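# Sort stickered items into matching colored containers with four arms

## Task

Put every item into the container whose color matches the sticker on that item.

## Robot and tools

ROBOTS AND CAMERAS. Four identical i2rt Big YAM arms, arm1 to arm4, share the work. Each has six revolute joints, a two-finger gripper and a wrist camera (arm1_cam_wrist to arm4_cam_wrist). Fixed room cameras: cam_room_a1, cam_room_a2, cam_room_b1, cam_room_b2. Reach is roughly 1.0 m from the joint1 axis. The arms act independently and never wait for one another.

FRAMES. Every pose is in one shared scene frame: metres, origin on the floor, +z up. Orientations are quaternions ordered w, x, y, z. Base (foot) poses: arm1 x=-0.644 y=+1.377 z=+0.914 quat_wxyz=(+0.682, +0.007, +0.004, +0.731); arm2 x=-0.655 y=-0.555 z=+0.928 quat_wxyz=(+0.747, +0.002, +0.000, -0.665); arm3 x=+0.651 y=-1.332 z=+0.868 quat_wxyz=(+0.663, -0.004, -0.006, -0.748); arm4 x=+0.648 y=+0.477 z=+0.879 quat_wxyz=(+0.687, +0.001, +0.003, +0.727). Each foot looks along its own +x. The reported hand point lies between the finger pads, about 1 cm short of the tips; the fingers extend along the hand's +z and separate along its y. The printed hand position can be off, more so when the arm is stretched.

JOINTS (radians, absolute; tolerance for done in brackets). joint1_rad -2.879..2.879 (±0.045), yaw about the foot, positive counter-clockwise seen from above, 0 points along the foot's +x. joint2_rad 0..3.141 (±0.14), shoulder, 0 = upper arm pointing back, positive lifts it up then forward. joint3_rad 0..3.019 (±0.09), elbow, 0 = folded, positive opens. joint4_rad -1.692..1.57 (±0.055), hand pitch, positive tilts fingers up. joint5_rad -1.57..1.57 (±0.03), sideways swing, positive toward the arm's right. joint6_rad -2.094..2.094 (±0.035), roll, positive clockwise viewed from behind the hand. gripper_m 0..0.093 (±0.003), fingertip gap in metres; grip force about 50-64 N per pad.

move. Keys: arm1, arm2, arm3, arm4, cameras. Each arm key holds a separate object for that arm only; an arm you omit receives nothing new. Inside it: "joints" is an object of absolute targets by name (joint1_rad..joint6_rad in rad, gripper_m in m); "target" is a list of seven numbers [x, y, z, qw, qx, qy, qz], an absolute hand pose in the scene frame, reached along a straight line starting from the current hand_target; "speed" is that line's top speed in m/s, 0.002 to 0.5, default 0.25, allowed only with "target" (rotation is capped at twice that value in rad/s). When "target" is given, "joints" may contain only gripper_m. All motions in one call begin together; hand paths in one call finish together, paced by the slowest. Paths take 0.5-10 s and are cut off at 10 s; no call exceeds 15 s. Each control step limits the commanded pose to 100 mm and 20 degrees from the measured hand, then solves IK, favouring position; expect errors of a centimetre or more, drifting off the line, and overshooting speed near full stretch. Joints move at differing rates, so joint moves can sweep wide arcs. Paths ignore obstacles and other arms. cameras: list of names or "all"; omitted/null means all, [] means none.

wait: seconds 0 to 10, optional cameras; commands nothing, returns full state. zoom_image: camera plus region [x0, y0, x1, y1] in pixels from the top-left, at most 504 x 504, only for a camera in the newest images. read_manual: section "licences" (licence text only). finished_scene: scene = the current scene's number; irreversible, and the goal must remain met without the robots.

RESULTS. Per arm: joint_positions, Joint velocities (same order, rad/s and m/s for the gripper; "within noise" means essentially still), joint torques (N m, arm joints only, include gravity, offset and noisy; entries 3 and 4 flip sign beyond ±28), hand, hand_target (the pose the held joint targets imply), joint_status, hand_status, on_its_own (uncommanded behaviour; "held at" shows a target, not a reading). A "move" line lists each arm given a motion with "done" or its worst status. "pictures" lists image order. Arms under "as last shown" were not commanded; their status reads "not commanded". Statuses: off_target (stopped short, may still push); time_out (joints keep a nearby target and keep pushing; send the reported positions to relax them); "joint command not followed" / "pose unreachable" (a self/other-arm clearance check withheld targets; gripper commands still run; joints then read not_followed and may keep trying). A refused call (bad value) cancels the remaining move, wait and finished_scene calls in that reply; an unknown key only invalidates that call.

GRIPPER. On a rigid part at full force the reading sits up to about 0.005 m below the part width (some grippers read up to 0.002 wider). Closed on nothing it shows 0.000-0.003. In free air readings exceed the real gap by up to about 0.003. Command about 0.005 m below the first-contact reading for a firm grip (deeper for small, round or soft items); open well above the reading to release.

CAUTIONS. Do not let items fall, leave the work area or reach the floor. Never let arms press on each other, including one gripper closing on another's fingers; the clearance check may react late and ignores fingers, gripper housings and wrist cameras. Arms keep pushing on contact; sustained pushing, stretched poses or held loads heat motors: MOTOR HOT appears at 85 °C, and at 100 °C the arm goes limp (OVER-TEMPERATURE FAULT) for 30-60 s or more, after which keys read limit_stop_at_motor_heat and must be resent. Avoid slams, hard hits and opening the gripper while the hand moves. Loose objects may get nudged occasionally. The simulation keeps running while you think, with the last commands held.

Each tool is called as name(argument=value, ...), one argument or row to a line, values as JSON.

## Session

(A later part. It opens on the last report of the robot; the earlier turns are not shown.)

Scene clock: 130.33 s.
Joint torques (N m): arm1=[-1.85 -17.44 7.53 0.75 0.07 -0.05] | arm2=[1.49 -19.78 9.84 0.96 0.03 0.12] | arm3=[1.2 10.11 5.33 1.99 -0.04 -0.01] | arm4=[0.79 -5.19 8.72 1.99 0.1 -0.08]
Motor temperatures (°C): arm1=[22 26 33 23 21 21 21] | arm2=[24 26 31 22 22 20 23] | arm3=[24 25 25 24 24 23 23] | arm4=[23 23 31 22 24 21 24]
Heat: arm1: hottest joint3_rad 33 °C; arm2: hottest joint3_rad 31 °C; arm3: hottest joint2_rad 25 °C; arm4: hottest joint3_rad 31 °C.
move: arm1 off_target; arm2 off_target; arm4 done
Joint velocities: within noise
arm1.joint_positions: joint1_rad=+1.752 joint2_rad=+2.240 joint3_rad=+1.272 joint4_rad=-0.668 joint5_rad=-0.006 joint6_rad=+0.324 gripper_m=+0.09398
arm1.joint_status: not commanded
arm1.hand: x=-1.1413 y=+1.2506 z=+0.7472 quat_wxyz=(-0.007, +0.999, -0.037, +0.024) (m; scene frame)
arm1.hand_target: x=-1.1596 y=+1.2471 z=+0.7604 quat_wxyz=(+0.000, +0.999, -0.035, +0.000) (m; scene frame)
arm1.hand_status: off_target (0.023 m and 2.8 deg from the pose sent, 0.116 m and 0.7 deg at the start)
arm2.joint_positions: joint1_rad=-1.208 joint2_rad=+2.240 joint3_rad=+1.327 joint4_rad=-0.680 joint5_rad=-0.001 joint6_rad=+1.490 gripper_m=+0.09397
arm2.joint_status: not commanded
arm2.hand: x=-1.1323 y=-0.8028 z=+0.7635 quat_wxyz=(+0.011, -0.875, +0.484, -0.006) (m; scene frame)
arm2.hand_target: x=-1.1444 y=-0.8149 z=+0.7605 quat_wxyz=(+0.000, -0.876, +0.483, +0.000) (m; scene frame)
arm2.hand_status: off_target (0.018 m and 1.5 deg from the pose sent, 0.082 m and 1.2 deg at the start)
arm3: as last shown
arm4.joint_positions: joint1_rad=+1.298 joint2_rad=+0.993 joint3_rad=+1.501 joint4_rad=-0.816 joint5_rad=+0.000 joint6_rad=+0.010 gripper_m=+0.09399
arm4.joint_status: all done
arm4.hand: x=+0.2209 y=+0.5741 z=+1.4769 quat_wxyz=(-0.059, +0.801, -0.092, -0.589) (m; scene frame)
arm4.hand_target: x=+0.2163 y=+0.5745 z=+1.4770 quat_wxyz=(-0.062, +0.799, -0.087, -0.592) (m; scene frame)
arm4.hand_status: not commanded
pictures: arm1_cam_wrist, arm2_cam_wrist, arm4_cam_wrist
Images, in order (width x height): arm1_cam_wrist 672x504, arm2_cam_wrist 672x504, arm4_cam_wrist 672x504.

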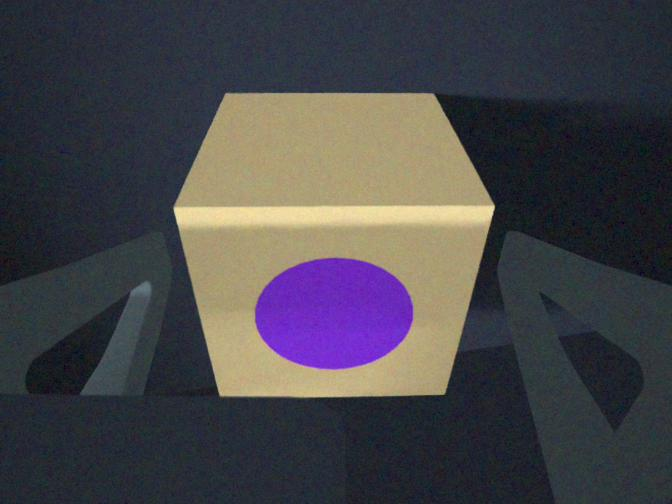

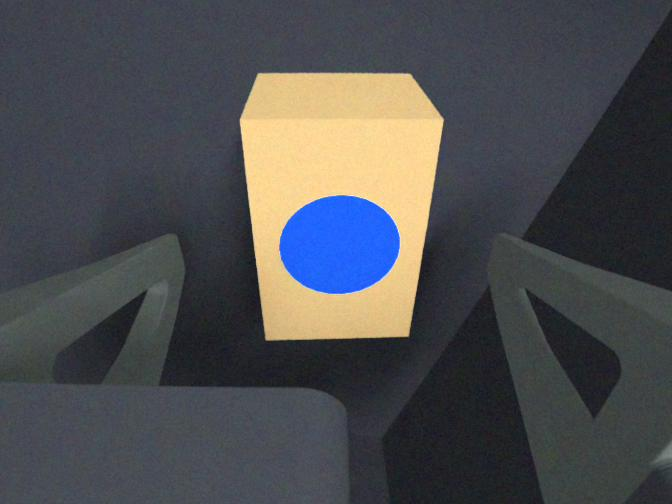

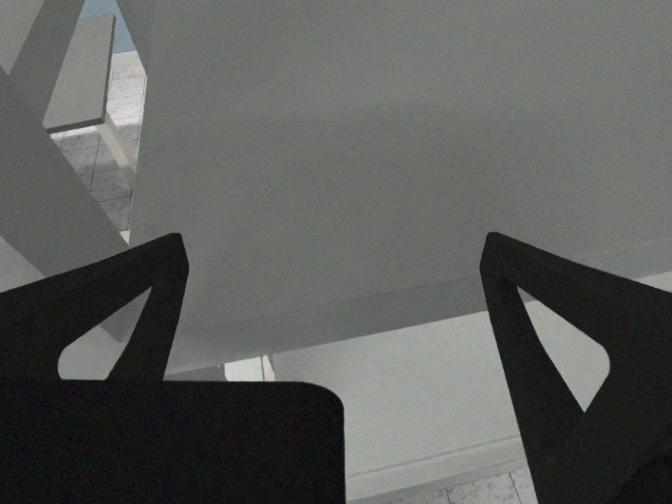

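move(
  arm1={"target":[-1.158,1.245,0.745,0,0.9994,-0.035,0],"speed":0.2},
  arm2={"target":[-1.145,-0.813,0.728,0,0.8755,-0.483,0],"speed":0.2},
  arm4={"joints":{"joint1_rad":0.9,"joint2_rad":1.2,"joint3_rad":1.3,"joint4_rad":-0.5}},
  cameras=["arm1_cam_wrist","arm2_cam_wrist","arm4_cam_wrist"],
)

move(
  arm1={"joints":{"gripper_m":0.045}},
  arm2={"joints":{"gripper_m":0.035}},
  cameras=["arm1_cam_wrist","arm2_cam_wrist"],
)

Scene clock: 146.03 s.
Joint torques (N m): arm1=[-1.85 -15.44 7.54 0.81 0.03 -0.01] | arm2=[1.32 -19.25 9.25 1.05 0.04 0.1] | arm3=[1.08 10.05 5.35 1.92 -0.05 -0.02] | arm4=[-1.73 2.55 2.55 -0.28 1.3 -0.81]
Motor temperatures (°C): arm1=[22 26 32 23 21 21 21] | arm2=[24 26 31 22 22 20 23] | arm3=[24 25 25 24 24 23 23] | arm4=[23 23 30 22 25 21 24]
Heat: arm1: hottest joint3_rad 32 °C; arm2: hottest joint3_rad 31 °C; arm3: hottest joint2_rad 25 °C; arm4: hottest joint3_rad 30 °C.
move: arm1 off_target; arm2 off_target; arm4 time_out
Joint velocities: within noise
arm1.joint_positions: joint1_rad=+1.752 joint2_rad=+2.240 joint3_rad=+1.272 joint4_rad=-0.638 joint5_rad=-0.006 joint6_rad=+0.324 gripper_m=+0.09398
arm1.joint_status: not commanded
arm1.hand: x=-1.1483 y=+1.2488 z=+0.7469 quat_wxyz=(-0.003, +0.999, -0.037, +0.010) (m; scene frame)
arm1.hand_target: x=-1.1578 y=+1.2450 z=+0.7452 quat_wxyz=(+0.000, +0.999, -0.035, +0.000) (m; scene frame)
arm1.hand_status: off_target (0.011 m and 1.2 deg from the pose sent, 0.018 m and 2.8 deg at the start)
arm2.joint_positions: joint1_rad=-1.208 joint2_rad=+2.297 joint3_rad=+1.342 joint4_rad=-0.627 joint5_rad=-0.001 joint6_rad=+1.490 gripper_m=+0.09397
arm2.joint_status: not commanded
arm2.hand: x=-1.1356 y=-0.8045 z=+0.7371 quat_wxyz=(+0.006, -0.875, +0.484, -0.003) (m; scene frame)
arm2.hand_target: x=-1.1445 y=-0.8129 z=+0.7283 quat_wxyz=(+0.000, -0.876, +0.483, +0.000) (m; scene frame)
arm2.hand_status: off_target (0.016 m and 0.8 deg from the pose sent, 0.039 m and 1.5 deg at the start)
arm3: as last shown
arm4.joint_positions: joint1_rad=+0.938 joint2_rad=+1.075 joint3_rad=+1.398 joint4_rad=-0.451 joint5_rad=-0.033 joint6_rad=+0.089 gripper_m=+0.09399
arm4.joint_status: joint3_rad time_out (moved -0.103 of -0.201); the others done
arm4.on_its_own: joint3_rad reads +1.398 and still pushes toward +1.300 since a time_out; joint5_rad reads -0.033 and still pushes toward +0.000 since a time_out; joint6_rad reads +0.089 and still pushes toward +0.000 since a time_out
arm4.hand: x=+0.2224 y=+0.7514 z=+1.4662 quat_wxyz=(-0.146, +0.712, -0.236, -0.645) (m; scene frame)
arm4.hand_target: x=+0.1972 y=+0.7988 z=+1.3306 quat_wxyz=(-0.165, +0.793, -0.253, -0.528) (m; scene frame)
arm4.hand_status: not commanded
pictures: arm1_cam_wrist, arm2_cam_wrist, arm4_cam_wrist
Images, in order (width x height): arm1_cam_wrist 672x504, arm2_cam_wrist 672x504, arm4_cam_wrist 672x504.

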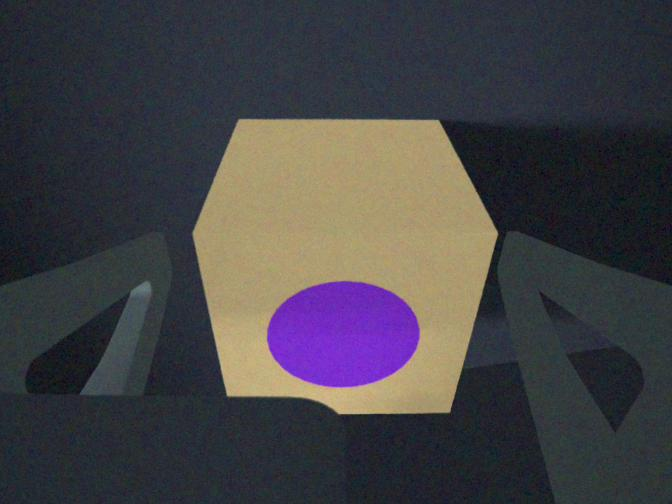

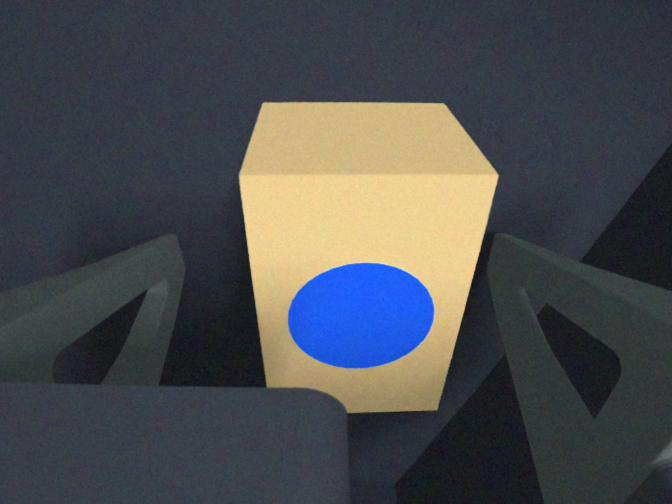

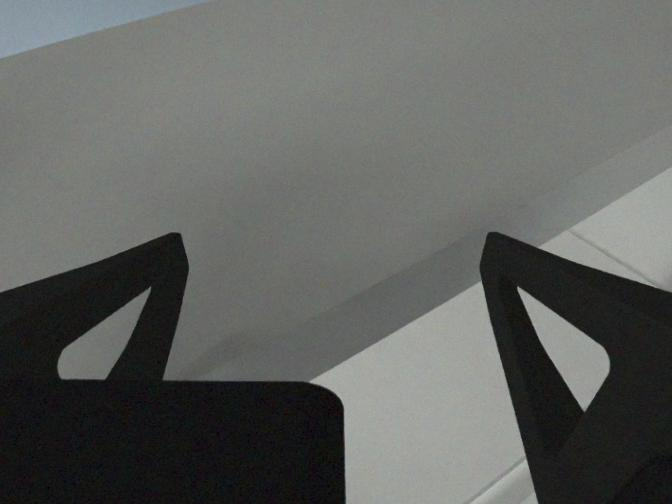

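not run: a stop came earlier in this reply.

move(
  arm1={"joints":{"gripper_m":0.045}},
  arm2={"joints":{"gripper_m":0.035}},
  arm4={"joints":{"joint1_rad":0.3,"joint2_rad":0.8,"joint3_rad":1.5,"joint4_rad":-0.6,"joint5_rad":0,"joint6_rad":0}},
  cameras=["arm1_cam_wrist","arm2_cam_wrist"],
)

Scene clock: 151.37 s.
Joint torques (N m): arm1=[-1.49 -15.74 7.51 0.77 0.06 0] | arm2=[1.44 -19.19 9.24 1.02 0.04 0.11] | arm3=[1.14 9.99 5.34 1.99 -0.04 0] | arm4=[0.26 -2.08 8.38 1.13 0.05 -0.09]
Motor temperatures (°C): arm1=[22 26 32 23 21 21 21] | arm2=[24 26 31 22 22 20 23] | arm3=[24 25 25 24 24 23 23] | arm4=[23 23 30 22 25 22 24]
Heat: arm1: hottest joint3_rad 32 °C; arm2: hottest joint3_rad 31 °C; arm3: hottest joint2_rad 25 °C; arm4: hottest joint3_rad 30 °C.
move: arm1 off_target; arm2 off_target; arm4 done
Joint velocities: within noise
arm1.joint_positions: joint1_rad=+1.752 joint2_rad=+2.240 joint3_rad=+1.272 joint4_rad=-0.638 joint5_rad=-0.006 joint6_rad=+0.324 gripper_m=+0.05289
arm1.joint_status: gripper_m off_target (ended at +0.05292, target +0.04500)
arm1.hand: x=-1.1484 y=+1.2488 z=+0.7469 quat_wxyz=(-0.003, +0.999, -0.037, +0.009) (m; scene frame)
arm1.hand_target: x=-1.1578 y=+1.2450 z=+0.7452 quat_wxyz=(+0.000, +0.999, -0.035, +0.000) (m; scene frame)
arm1.hand_status: not commanded
arm2.joint_positions: joint1_rad=-1.208 joint2_rad=+2.297 joint3_rad=+1.342 joint4_rad=-0.626 joint5_rad=-0.001 joint6_rad=+1.490 gripper_m=+0.04413
arm2.joint_status: gripper_m off_target (ended at +0.04415, target +0.03500)
arm2.hand: x=-1.1357 y=-0.8045 z=+0.7371 quat_wxyz=(+0.006, -0.875, +0.484, -0.003) (m; scene frame)
arm2.hand_target: x=-1.1445 y=-0.8128 z=+0.7283 quat_wxyz=(+0.000, -0.876, +0.483, +0.000) (m; scene frame)
arm2.hand_status: not commanded
arm3: as last shown
arm4.joint_positions: joint1_rad=+0.305 joint2_rad=+0.803 joint3_rad=+1.495 joint4_rad=-0.591 joint5_rad=+0.000 joint6_rad=+0.014 gripper_m=+0.09400
arm4.joint_status: all done
arm4.hand: x=+0.5291 y=+0.8039 z=+1.5973 quat_wxyz=(-0.416, +0.548, -0.387, -0.614) (m; scene frame)
arm4.hand_target: x=+0.5317 y=+0.8021 z=+1.5986 quat_wxyz=(-0.421, +0.550, -0.385, -0.610) (m; scene frame)
arm4.hand_status: not commanded
pictures: arm1_cam_wrist, arm2_cam_wrist
Images, in order (width x height): arm1_cam_wrist 672x504, arm2_cam_wrist 672x504.

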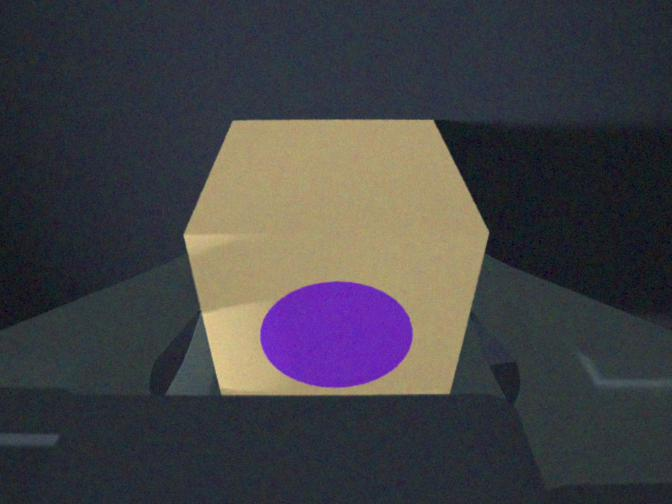

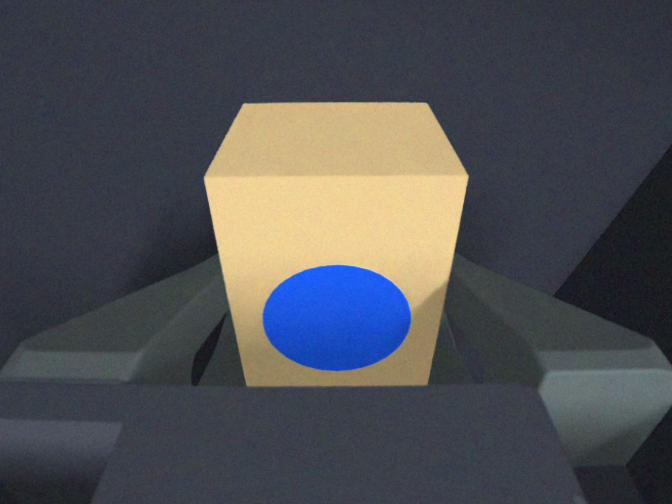

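move(
  arm1={"joints":{"gripper_m":0.093}},
  arm2={"joints":{"gripper_m":0.093}},
  arm4={"target":[0.36,0.68,1.26,0.1028,-0.8962,0.2826,0.3262],"speed":0.3},
  cameras=[],
)

move(
  arm1={"target":[-1.15,1.247,0.90,0,0.9994,-0.035,0],"speed":0.3},
  arm2={"target":[-1.14,-0.81,0.90,0,0.8755,-0.483,0],"speed":0.3},
  cameras=["arm4_cam_wrist"],
)

move(
  arm1={"target":[-1.066,1.243,0.847,0.012,-0.939,0.0328,0.342],"speed":0.3},
  arm2={"target":[-1.07,-0.763,0.847,-0.0943,-0.9033,-0.259,0.3288],"speed":0.3},
  cameras=["arm1_cam_wrist","arm2_cam_wrist","arm4_cam_wrist"],
)

Scene clock: 232.57 s.
Joint torques (N m): arm1=[-1.85 -15.15 7.5 0.8 0.04 0.02] | arm2=[1.14 -19.14 9.25 1.02 0.04 0.11] | arm3=[1.14 9.99 5.37 1.92 -0.05 -0.01] | arm4=[1.44 -4.07 9.26 0.65 -0.02 0.19]
Motor temperatures (°C): arm1=[22 26 30 23 21 21 22] | arm2=[24 27 31 22 22 20 24] | arm3=[24 25 25 24 24 23 23] | arm4=[23 22 31 22 25 21 24]
Heat: arm1: hottest joint3_rad 30 °C; arm2: hottest joint3_rad 31 °C; arm3: hottest joint2_rad 25 °C; arm4: hottest joint3_rad 31 °C.
move: arm1 done; arm2 done; arm4 done
Joint velocities: within noise
arm1.joint_positions: joint1_rad=+1.752 joint2_rad=+2.240 joint3_rad=+1.272 joint4_rad=-0.638 joint5_rad=-0.006 joint6_rad=+0.324 gripper_m=+0.09297
arm1.joint_status: all done
arm1.hand: x=-1.1484 y=+1.2488 z=+0.7469 quat_wxyz=(-0.003, +0.999, -0.037, +0.009) (m; scene frame)
arm1.hand_target: x=-1.1578 y=+1.2450 z=+0.7452 quat_wxyz=(+0.000, +0.999, -0.035, +0.000) (m; scene frame)
arm1.hand_status: not commanded
arm2.joint_positions: joint1_rad=-1.208 joint2_rad=+2.297 joint3_rad=+1.342 joint4_rad=-0.626 joint5_rad=-0.001 joint6_rad=+1.490 gripper_m=+0.09291
arm2.joint_status: all done
arm2.hand: x=-1.1357 y=-0.8045 z=+0.7371 quat_wxyz=(+0.006, -0.875, +0.484, -0.003) (m; scene frame)
arm2.hand_target: x=-1.1445 y=-0.8128 z=+0.7283 quat_wxyz=(+0.000, -0.876, +0.483, +0.000) (m; scene frame)
arm2.hand_status: not commanded
arm3.joint_positions: joint1_rad=+0.075 joint2_rad=+0.276 joint3_rad=+1.523 joint4_rad=-1.599 joint5_rad=-0.185 joint6_rad=-0.597 gripper_m=+0.09396
arm3.joint_status: not commanded
arm3.hand: x=+0.6803 y=-1.3506 z=+1.4452 quat_wxyz=(-0.326, -0.350, -0.735, +0.481) (m; scene frame)
arm3.hand_target: x=+0.6804 y=-1.3484 z=+1.4507 quat_wxyz=(-0.328, -0.347, -0.731, +0.487) (m; scene frame)
arm3.hand_status: not commanded
arm4.joint_positions: joint1_rad=+0.908 joint2_rad=+0.863 joint3_rad=+1.146 joint4_rad=-1.145 joint5_rad=+0.014 joint6_rad=-0.010 gripper_m=+0.09400
arm4.joint_status: not commanded
arm4.hand: x=+0.3604 y=+0.6827 z=+1.2620 quat_wxyz=(-0.109, +0.895, -0.279, -0.330) (m; scene frame)
arm4.hand_target: x=+0.3600 y=+0.6800 z=+1.2601 quat_wxyz=(-0.103, +0.896, -0.283, -0.326) (m; scene frame)
arm4.hand_status: done (0.003 m and 1.0 deg from the pose sent, 0.397 m and 65.0 deg at the start)
pictures: none
No camera images: "cameras" was empty.

Scene clock: 233.80 s.
Joint torques (N m): arm1=[-2.08 -14.56 10.48 0.05 0.01 -0.01] | arm2=[1.14 -18.26 10.25 0.17 0.04 0.09] | arm3=[1.2 10.11 5.35 1.95 -0.06 0] | arm4=[1.2 -4.01 9.26 0.69 -0.01 0.21]
Motor temperatures (°C): arm1=[22 26 30 23 21 21 22] | arm2=[24 27 31 22 22 20 24] | arm3=[24 25 25 24 24 23 23] | arm4=[23 22 31 22 25 21 24]
Heat: arm1: hottest joint3_rad 30 °C; arm2: hottest joint3_rad 31 °C; arm3: hottest joint2_rad 25 °C; arm4: hottest joint3_rad 31 °C.
move: arm1 off_target; arm2 done
Joint velocities: within noise
arm1.joint_positions: joint1_rad=+1.752 joint2_rad=+1.939 joint3_rad=+1.259 joint4_rad=-0.916 joint5_rad=-0.006 joint6_rad=+0.324 gripper_m=+0.09297
arm1.joint_status: not commanded
arm1.hand: x=-1.1401 y=+1.2499 z=+0.8946 quat_wxyz=(-0.002, +0.999, -0.037, +0.005) (m; scene frame)
arm1.hand_target: x=-1.1497 y=+1.2471 z=+0.9000 quat_wxyz=(+0.000, +0.999, -0.035, +0.000) (m; scene frame)
arm1.hand_status: off_target (0.012 m and 0.7 deg from the pose sent, 0.153 m and 1.1 deg at the start)
arm2.joint_positions: joint1_rad=-1.208 joint2_rad=+1.973 joint3_rad=+1.342 joint4_rad=-0.917 joint5_rad=-0.001 joint6_rad=+1.490 gripper_m=+0.09291
arm2.joint_status: not commanded
arm2.hand: x=-1.1401 y=-0.8072 z=+0.9078 quat_wxyz=(-0.008, -0.875, +0.484, +0.006) (m; scene frame)
arm2.hand_target: x=-1.1399 y=-0.8100 z=+0.9002 quat_wxyz=(+0.000, -0.876, +0.483, +0.000) (m; scene frame)
arm2.hand_status: done (0.008 m and 1.2 deg from the pose sent, 0.163 m and 0.8 deg at the start)
arm3, arm4: as last shown
pictures: arm4_cam_wrist
Images, in order (width x height): arm4_cam_wrist 672x504.

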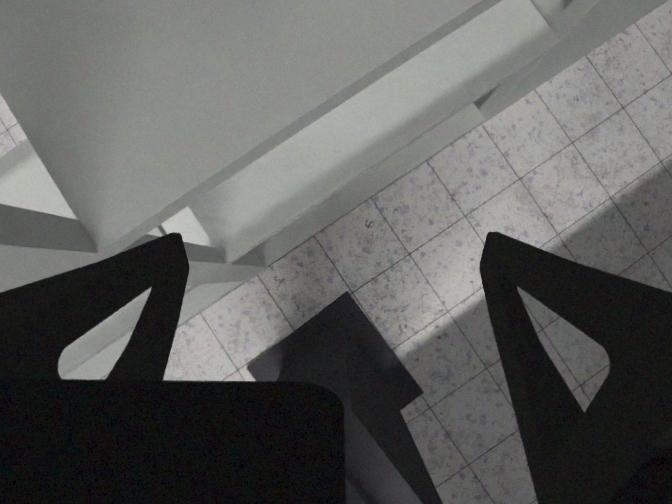

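Scene clock: 237.50 s.
Joint torques (N m): arm1=[-0.67 -7.53 4.3 2 0.27 0.12] | arm2=[0.21 -11.63 4.3 2.86 -0.22 -0.07] | arm3=[1.2 10.17 5.35 1.96 -0.05 0] | arm4=[1.44 -4.07 9.32 0.7 -0.02 0.15]
Motor temperatures (°C): arm1=[22 26 30 23 21 21 22] | arm2=[24 27 30 22 22 20 24] | arm3=[24 25 25 24 24 23 23] | arm4=[23 22 31 22 25 21 24]
Heat: arm1: hottest joint3_rad 30 °C; arm2: hottest joint3_rad 30 °C; arm3: hottest joint2_rad 25 °C; arm4: hottest joint3_rad 31 °C.
move: arm1 done; arm2 off_target
Joint velocities: within noise
arm1.joint_positions: joint1_rad=+1.920 joint2_rad=+1.797 joint3_rad=+0.568 joint4_rad=+0.274 joint5_rad=+0.303 joint6_rad=+0.391 gripper_m=+0.09297
arm1.joint_status: not commanded
arm1.hand: x=-1.0667 y=+1.2468 z=+0.8504 quat_wxyz=(-0.015, +0.940, -0.033, -0.340) (m; scene frame)
arm1.hand_target: x=-1.0659 y=+1.2431 z=+0.8471 quat_wxyz=(-0.012, +0.939, -0.033, -0.342) (m; scene frame)
arm1.hand_status: done (0.005 m and 0.5 deg from the pose sent, 0.088 m and 40.6 deg at the start)
arm2.joint_positions: joint1_rad=-1.244 joint2_rad=+1.831 joint3_rad=+0.595 joint4_rad=+0.382 joint5_rad=-0.077 joint6_rad=-0.078 gripper_m=+0.09292
arm2.joint_status: not commanded
arm2.hand: x=-1.0757 y=-0.7691 z=+0.8599 quat_wxyz=(-0.098, -0.901, -0.255, +0.337) (m; scene frame)
arm2.hand_target: x=-1.0696 y=-0.7629 z=+0.8474 quat_wxyz=(-0.094, -0.903, -0.259, +0.329) (m; scene frame)
arm2.hand_status: off_target (0.015 m and 1.2 deg from the pose sent, 0.103 m and 96.2 deg at the start)
arm3, arm4: as last shown
pictures: arm1_cam_wrist, arm2_cam_wrist, arm4_cam_wrist
Images, in order (width x height): arm1_cam_wrist 672x504, arm2_cam_wrist 672x504, arm4_cam_wrist 672x504.

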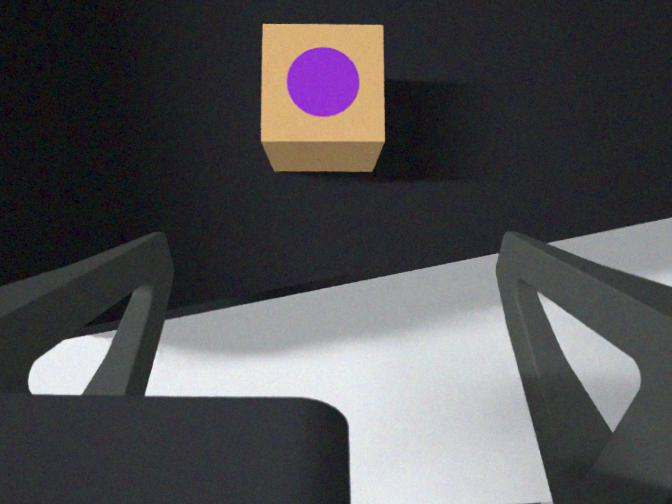

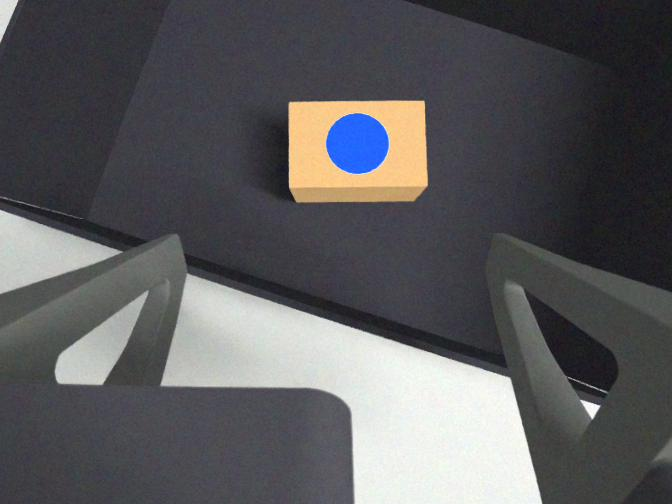

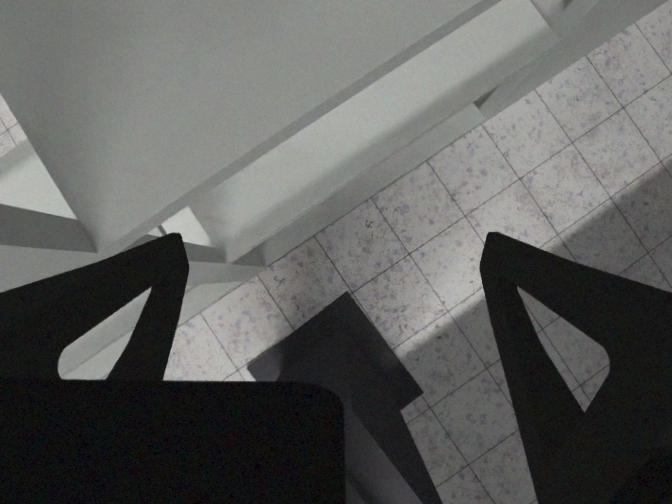

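move(
  arm1={"target":[-1.108,1.246,0.848,0.0061,-0.9842,0.0344,0.1735],"speed":0.3},
  arm2={"target":[-1.103,-0.785,0.84,-0.0478,-0.9467,-0.2714,0.1669],"speed":0.3},
  cameras=["arm1_cam_wrist","arm2_cam_wrist"],
)

Scene clock: 259.27 s.
Joint torques (N m): arm1=[-2.61 -10.4 9.01 0.58 0.09 -0.05] | arm2=[1.49 -14.15 9.28 0.94 0.09 -0.03] | arm3=[1.26 10.05 5.3 1.94 -0.05 -0.01] | arm4=[1.44 -4.07 9.16 0.66 -0.01 0.13]
Motor temperatures (°C): arm1=[22 26 29 23 22 21 22] | arm2=[24 27 28 22 22 20 23] | arm3=[24 25 25 24 24 23 23] | arm4=[23 22 33 22 25 21 24]
Heat: arm1: hottest joint3_rad 29 °C; arm2: hottest joint3_rad 28 °C; arm3: hottest joint2_rad 25 °C; arm4: hottest joint3_rad 33 °C.
move: arm1 off_target; arm2 off_target
Joint velocities: within noise
arm1.joint_positions: joint1_rad=+1.831 joint2_rad=+1.836 joint3_rad=+0.846 joint4_rad=-0.276 joint5_rad=+0.126 joint6_rad=+0.380 gripper_m=+0.09297
arm1.joint_status: not commanded
arm1.hand: x=-1.0964 y=+1.2467 z=+0.8463 quat_wxyz=(-0.007, +0.985, -0.035, -0.171) (m; scene frame)
arm1.hand_target: x=-1.1077 y=+1.2460 z=+0.8481 quat_wxyz=(-0.006, +0.984, -0.034, -0.174) (m; scene frame)
arm1.hand_status: off_target (0.012 m and 0.2 deg from the pose sent, 0.041 m and 19.7 deg at the start)
arm2.joint_positions: joint1_rad=-1.233 joint2_rad=+1.878 joint3_rad=+0.883 joint4_rad=-0.210 joint5_rad=-0.038 joint6_rad=-0.079 gripper_m=+0.09292
arm2.joint_status: not commanded
arm2.hand: x=-1.0988 y=-0.7786 z=+0.8474 quat_wxyz=(-0.051, -0.948, -0.263, +0.174) (m; scene frame)
arm2.hand_target: x=-1.1026 y=-0.7848 z=+0.8401 quat_wxyz=(-0.048, -0.947, -0.271, +0.167) (m; scene frame)
arm2.hand_status: off_target (0.011 m and 1.3 deg from the pose sent, 0.037 m and 21.1 deg at the start)
arm3, arm4: as last shown
pictures: arm1_cam_wrist, arm2_cam_wrist
Images, in order (width x height): arm1_cam_wrist 672x504, arm2_cam_wrist 672x504.

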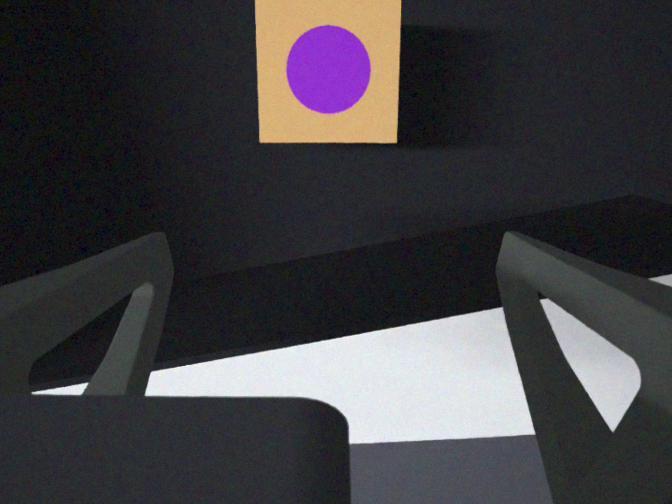

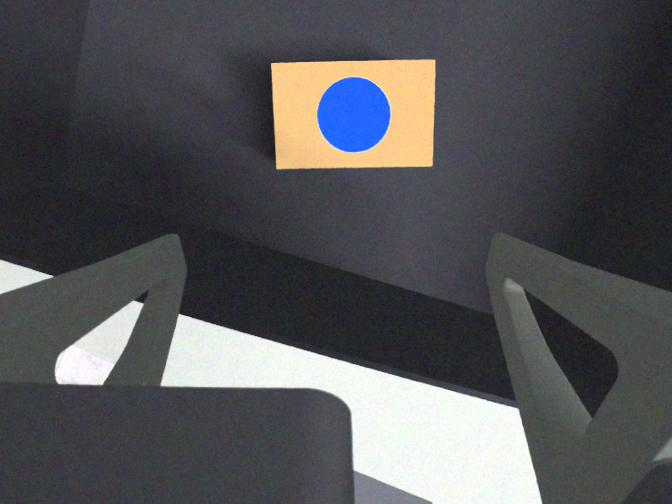

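move(
  arm1={"target":[-1.154,1.248,0.738,0.0061,-0.9842,0.0344,0.1735],"speed":0.2},
  arm2={"target":[-1.144,-0.797,0.727,-0.0478,-0.9467,-0.2714,0.1669],"speed":0.2},
  cameras=["arm1_cam_wrist","arm2_cam_wrist"],
)

Scene clock: 265.00 s.
Joint torques (N m): arm1=[-2.84 -13.86 6.68 1.55 0.13 -0.05] | arm2=[0.26 -16.67 7.47 1.92 -0.16 -0.04] | arm3=[1.2 10.05 5.3 1.92 -0.05 -0.01] | arm4=[1.32 -3.84 9.37 0.79 -0.05 0.16]
Motor temperatures (°C): arm1=[22 26 29 23 21 21 22] | arm2=[24 27 29 22 22 20 23] | arm3=[24 25 25 24 24 23 23] | arm4=[23 22 34 22 25 21 24]
Heat: arm1: hottest joint3_rad 29 °C; arm2: hottest joint3_rad 29 °C; arm3: hottest joint2_rad 25 °C; arm4: hottest joint3_rad 34 °C.
move: arm1 off_target; arm2 off_target
Joint velocities: within noise
arm1.joint_positions: joint1_rad=+1.799 joint2_rad=+2.186 joint3_rad=+0.999 joint4_rad=-0.108 joint5_rad=+0.114 joint6_rad=+0.348 gripper_m=+0.09297
arm1.joint_status: not commanded
arm1.hand: x=-1.1357 y=+1.2488 z=+0.7322 quat_wxyz=(-0.011, +0.987, -0.033, -0.156) (m; scene frame)
arm1.hand_target: x=-1.1535 y=+1.2481 z=+0.7384 quat_wxyz=(-0.006, +0.984, -0.034, -0.173) (m; scene frame)
arm1.hand_status: off_target (0.019 m and 2.1 deg from the pose sent, 0.123 m and 0.2 deg at the start)
arm2.joint_positions: joint1_rad=-1.234 joint2_rad=+2.214 joint3_rad=+1.052 joint4_rad=-0.064 joint5_rad=-0.037 joint6_rad=-0.091 gripper_m=+0.09292
arm2.joint_status: not commanded
arm2.hand: x=-1.1359 y=-0.7962 z=+0.7376 quat_wxyz=(-0.048, -0.948, -0.269, +0.164) (m; scene frame)
arm2.hand_target: x=-1.1435 y=-0.7967 z=+0.7273 quat_wxyz=(-0.048, -0.947, -0.271, +0.167) (m; scene frame)
arm2.hand_status: off_target (0.013 m and 0.5 deg from the pose sent, 0.130 m and 1.4 deg at the start)
arm3, arm4: as last shown
pictures: arm1_cam_wrist, arm2_cam_wrist
Images, in order (width x height): arm1_cam_wrist 672x504, arm2_cam_wrist 672x504.

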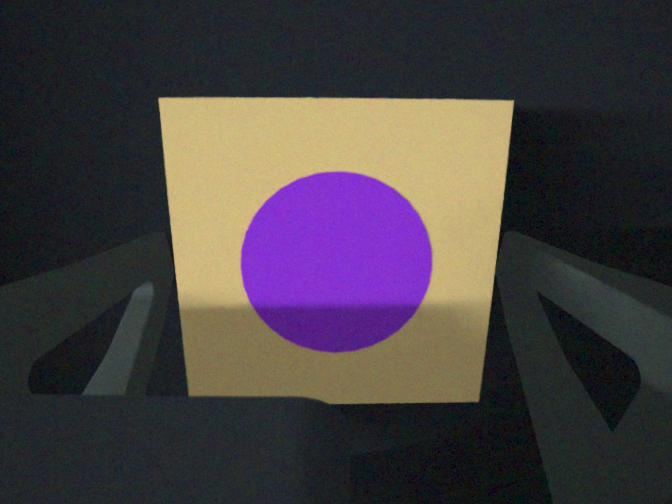

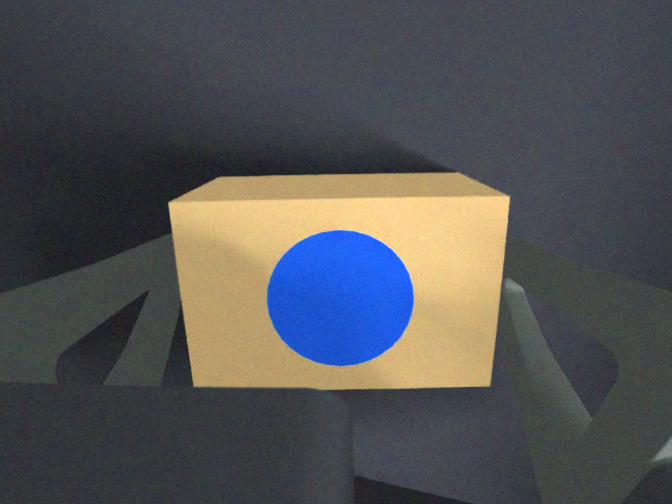

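move(
  arm1={"joints":{"gripper_m":0.045}},
  arm2={"joints":{"gripper_m":0.05}},
  cameras=[],
)

move(
  arm1={"target":[-1.12,1.25,0.95,0.0061,-0.9842,0.0344,0.1735],"speed":0.25},
  arm2={"target":[-1.11,-0.79,0.95,-0.0478,-0.9467,-0.2714,0.1669],"speed":0.25},
  cameras=["arm1_cam_wrist","arm2_cam_wrist"],
)

move(
  arm1={"joints":{"joint2_rad":1.0,"joint3_rad":1.1,"joint4_rad":-1.4,"joint5_rad":0,"joint6_rad":0}},
  arm2={"joints":{"joint2_rad":1.0,"joint3_rad":1.1,"joint4_rad":-1.4,"joint5_rad":0,"joint6_rad":0}},
  cameras=[],
)

move(
  arm1={"joints":{"joint1_rad":-2.25}},
  arm2={"joints":{"joint1_rad":2.11}},
  cameras=["arm1_cam_wrist","arm2_cam_wrist","cam_room_b1","cam_room_b2"],
)

Scene clock: 279.40 s.
Joint torques (N m): arm1=[-2.43 -14.1 6.82 1.31 0.2 -0.02] | arm2=[0.26 -16.79 7.47 1.89 -0.17 -0.04] | arm3=[1.38 9.99 5.37 1.98 -0.05 -0.01] | arm4=[1.26 -4.13 9.24 0.55 -0.03 0.16]
Motor temperatures (°C): arm1=[22 27 29 23 21 21 22] | arm2=[24 27 28 22 22 20 23] | arm3=[24 25 25 24 24 23 23] | arm4=[23 22 34 22 25 21 24]
Heat: arm1: hottest joint3_rad 29 °C; arm2: hottest joint3_rad 28 °C; arm3: hottest joint2_rad 25 °C; arm4: hottest joint3_rad 34 °C.
move: arm1 off_target; arm2 off_target
Joint velocities: within noise
arm1.joint_positions: joint1_rad=+1.799 joint2_rad=+2.186 joint3_rad=+0.999 joint4_rad=-0.108 joint5_rad=+0.114 joint6_rad=+0.348 gripper_m=+0.05289
arm1.joint_status: gripper_m off_target (ended at +0.05291, target +0.04500)
arm1.hand: x=-1.1357 y=+1.2488 z=+0.7322 quat_wxyz=(-0.011, +0.987, -0.033, -0.156) (m; scene frame)
arm1.hand_target: x=-1.1535 y=+1.2482 z=+0.7384 quat_wxyz=(-0.006, +0.984, -0.034, -0.173) (m; scene frame)
arm1.hand_status: not commanded
arm2.joint_positions: joint1_rad=-1.234 joint2_rad=+2.214 joint3_rad=+1.052 joint4_rad=-0.064 joint5_rad=-0.037 joint6_rad=-0.091 gripper_m=+0.06913
arm2.joint_status: gripper_m off_target (ended at +0.06915, target +0.05000)
arm2.hand: x=-1.1362 y=-0.7963 z=+0.7376 quat_wxyz=(-0.048, -0.948, -0.269, +0.165) (m; scene frame)
arm2.hand_target: x=-1.1435 y=-0.7967 z=+0.7273 quat_wxyz=(-0.048, -0.947, -0.271, +0.167) (m; scene frame)
arm2.hand_status: not commanded
arm3, arm4: as last shown
pictures: none
No camera images: "cameras" was empty.

Scene clock: 281.00 s.
Joint torques (N m): arm1=[-2.02 -11.28 10.03 0.59 0.22 0.11] | arm2=[1.61 -15.85 9.05 0.99 0.09 0.11] | arm3=[1.2 10.17 5.31 1.98 -0.05 -0.02] | arm4=[1.49 -3.96 9.21 0.69 -0.04 0.19]
Motor temperatures (°C): arm1=[22 27 29 23 21 21 22] | arm2=[24 27 28 22 22 20 23] | arm3=[24 25 25 24 24 23 23] | arm4=[23 22 34 22 25 21 24]
Heat: arm1: hottest joint3_rad 29 °C; arm2: hottest joint3_rad 28 °C; arm3: hottest joint2_rad 25 °C; arm4: hottest joint3_rad 34 °C.
move: arm1 off_target; arm2 done
Joint velocities: within noise
arm1.joint_positions: joint1_rad=+1.799 joint2_rad=+1.662 joint3_rad=+0.957 joint4_rad=-0.568 joint5_rad=+0.116 joint6_rad=+0.348 gripper_m=+0.05289
arm1.joint_status: not commanded
arm1.hand: x=-1.1146 y=+1.2542 z=+0.9411 quat_wxyz=(-0.008, +0.985, -0.033, -0.167) (m; scene frame)
arm1.hand_target: x=-1.1198 y=+1.2500 z=+0.9500 quat_wxyz=(-0.006, +0.984, -0.034, -0.173) (m; scene frame)
arm1.hand_status: off_target (0.011 m and 0.9 deg from the pose sent, 0.218 m and 2.1 deg at the start)
arm2.joint_positions: joint1_rad=-1.232 joint2_rad=+1.683 joint3_rad=+0.997 joint4_rad=-0.514 joint5_rad=-0.037 joint6_rad=-0.091 gripper_m=+0.06913
arm2.joint_status: not commanded
arm2.hand: x=-1.1162 y=-0.7880 z=+0.9548 quat_wxyz=(-0.050, -0.945, -0.269, +0.177) (m; scene frame)
arm2.hand_target: x=-1.1099 y=-0.7899 z=+0.9500 quat_wxyz=(-0.048, -0.947, -0.271, +0.167) (m; scene frame)
arm2.hand_status: done (0.008 m and 1.2 deg from the pose sent, 0.214 m and 0.4 deg at the start)
arm3, arm4: as last shown
pictures: arm1_cam_wrist, arm2_cam_wrist
Images, in order (width x height): arm1_cam_wrist 672x504, arm2_cam_wrist 672x504.

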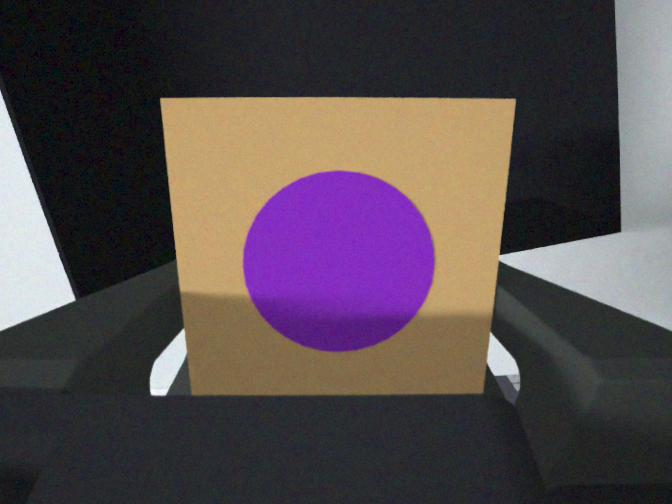

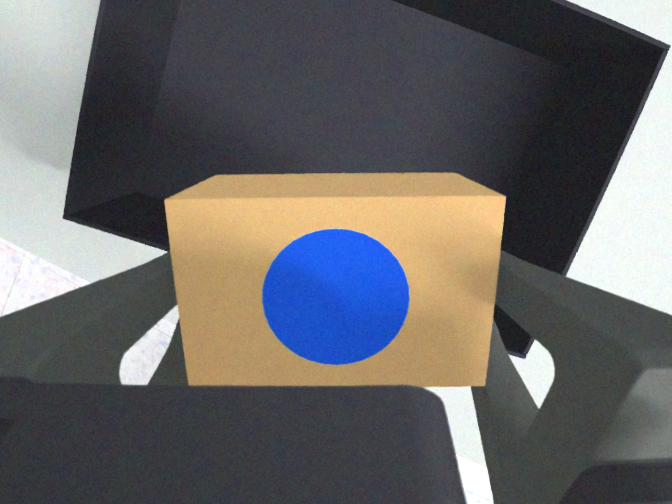

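Scene clock: 282.40 s.
Joint torques (N m): arm1=[-0.91 -1.38 14.31 0.59 -0.02 -0.04] | arm2=[1.38 -5.77 14.46 0.75 0.13 0.2] | arm3=[1.26 9.99 5.37 1.98 -0.05 -0.01] | arm4=[1.49 -3.6 9.21 0.7 0.02 0.16]
Motor temperatures (°C): arm1=[22 27 29 23 21 21 22] | arm2=[24 27 28 22 22 20 24] | arm3=[24 25 25 24 24 23 23] | arm4=[23 22 34 22 25 21 24]
Heat: arm1: hottest joint3_rad 29 °C; arm2: hottest joint3_rad 28 °C; arm3: hottest joint2_rad 25 °C; arm4: hottest joint3_rad 34 °C.
move: arm1 done; arm2 done
Joint velocities: within noise
arm1.joint_positions: joint1_rad=+1.800 joint2_rad=+0.992 joint3_rad=+1.062 joint4_rad=-1.390 joint5_rad=+0.002 joint6_rad=+0.008 gripper_m=+0.05289
arm1.joint_status: all done
arm1.hand: x=-0.9394 y=+1.2853 z=+1.1919 quat_wxyz=(+0.016, +0.981, +0.143, -0.131) (m; scene frame)
arm1.hand_target: x=-0.9450 y=+1.2815 z=+1.2057 quat_wxyz=(+0.018, +0.978, +0.150, -0.141) (m; scene frame)
arm1.hand_status: not commanded
arm2.joint_positions: joint1_rad=-1.231 joint2_rad=+0.989 joint3_rad=+1.065 joint4_rad=-1.388 joint5_rad=-0.003 joint6_rad=-0.014 gripper_m=+0.06913
arm2.joint_status: all done
arm2.hand: x=-0.9376 y=-0.6949 z=+1.2027 quat_wxyz=(-0.029, -0.964, -0.232, +0.124) (m; scene frame)
arm2.hand_target: x=-0.9419 y=-0.6997 z=+1.2144 quat_wxyz=(-0.030, -0.964, -0.229, +0.130) (m; scene frame)
arm2.hand_status: not commanded
arm3, arm4: as last shown
pictures: none
No camera images: "cameras" was empty.

Scene clock: 285.07 s.
Joint torques (N m): arm1=[-1.61 -4.66 14.31 0.46 -0.01 0] | arm2=[0.91 -6.89 14.45 0.76 0.13 0.17] | arm3=[1.03 10.05 5.34 1.95 -0.04 -0.01] | arm4=[1.03 -4.13 9.16 0.66 -0.05 0.2]
Motor temperatures (°C): arm1=[22 27 30 23 21 21 22] | arm2=[24 27 29 22 22 20 24] | arm3=[24 25 25 24 24 23 23] | arm4=[23 22 35 22 25 21 24]
Heat: arm1: hottest joint3_rad 30 °C; arm2: hottest joint3_rad 29 °C; arm3: hottest joint2_rad 25 °C; arm4: hottest joint3_rad 35 °C.
move: arm1 done; arm2 done
Joint velocities: within noise
arm1.joint_positions: joint1_rad=-2.246 joint2_rad=+1.012 joint3_rad=+1.062 joint4_rad=-1.390 joint5_rad=+0.002 joint6_rad=+0.005 gripper_m=+0.05290
arm1.joint_status: all done
arm1.hand: x=-0.3800 y=+1.1957 z=+1.1769 quat_wxyz=(-0.102, -0.299, -0.948, +0.036) (m; scene frame)
arm1.hand_target: x=-0.3771 y=+1.1926 z=+1.1966 quat_wxyz=(-0.121, -0.298, -0.946, +0.042) (m; scene frame)
arm1.hand_status: not commanded
arm2.joint_positions: joint1_rad=+2.109 joint2_rad=+1.000 joint3_rad=+1.065 joint4_rad=-1.388 joint5_rad=-0.003 joint6_rad=-0.012 gripper_m=+0.06911
arm2.joint_status: all done
arm2.hand: x=-0.4052 y=-0.3637 z=+1.2015 quat_wxyz=(-0.118, +0.325, -0.937, -0.042) (m; scene frame)
arm2.hand_target: x=-0.4016 y=-0.3612 z=+1.2165 quat_wxyz=(-0.129, +0.319, -0.938, -0.045) (m; scene frame)
arm2.hand_status: not commanded
arm3.joint_positions: joint1_rad=+0.075 joint2_rad=+0.276 joint3_rad=+1.523 joint4_rad=-1.599 joint5_rad=-0.185 joint6_rad=-0.597 gripper_m=+0.09396
arm3.joint_status: not commanded
arm3.hand: x=+0.6803 y=-1.3506 z=+1.4452 quat_wxyz=(-0.326, -0.350, -0.735, +0.481) (m; scene frame)
arm3.hand_target: x=+0.6804 y=-1.3484 z=+1.4507 quat_wxyz=(-0.328, -0.347, -0.731, +0.487) (m; scene frame)
arm3.hand_status: not commanded
arm4.joint_positions: joint1_rad=+0.908 joint2_rad=+0.863 joint3_rad=+1.146 joint4_rad=-1.145 joint5_rad=+0.014 joint6_rad=-0.010 gripper_m=+0.09400
arm4.joint_status: not commanded
arm4.hand: x=+0.3604 y=+0.6827 z=+1.2620 quat_wxyz=(-0.109, +0.895, -0.279, -0.330) (m; scene frame)
arm4.hand_target: x=+0.3600 y=+0.6800 z=+1.2601 quat_wxyz=(-0.103, +0.896, -0.283, -0.326) (m; scene frame)
arm4.hand_status: not commanded
pictures: arm1_cam_wrist, arm2_cam_wrist, cam_room_b1, cam_room_b2
Images, in order (width x height): arm1_cam_wrist 672x504, arm2_cam_wrist 672x504, cam_room_b1 672x504, cam_room_b2 672x504.

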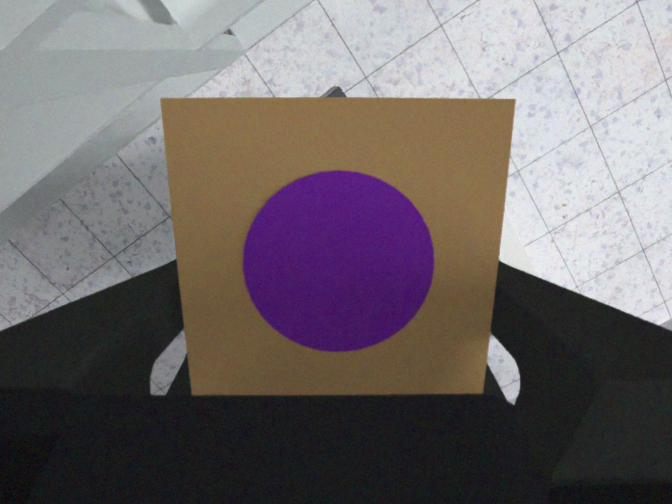

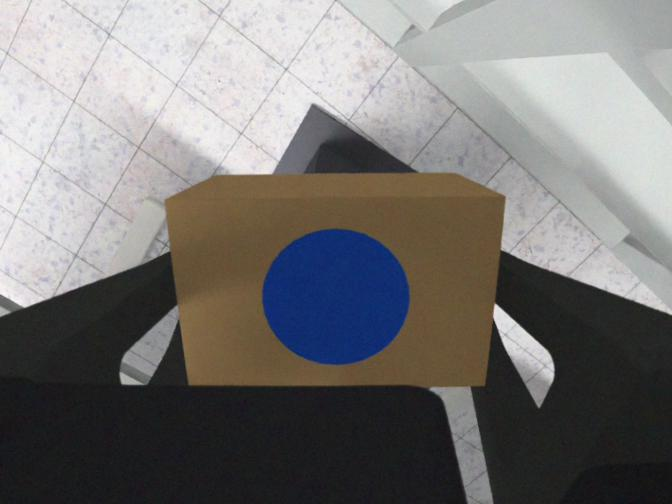

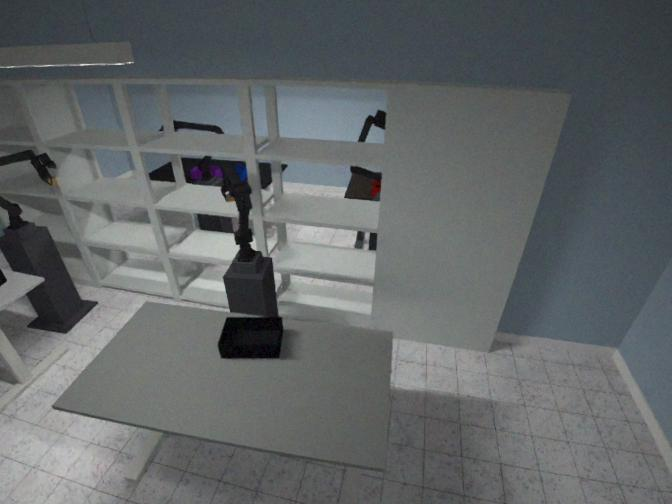

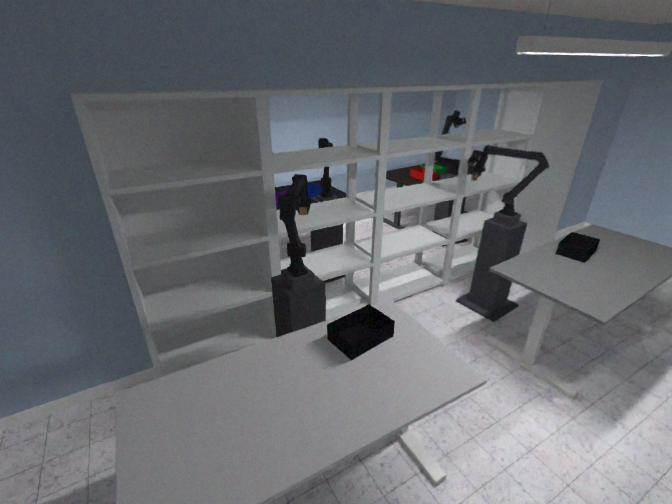

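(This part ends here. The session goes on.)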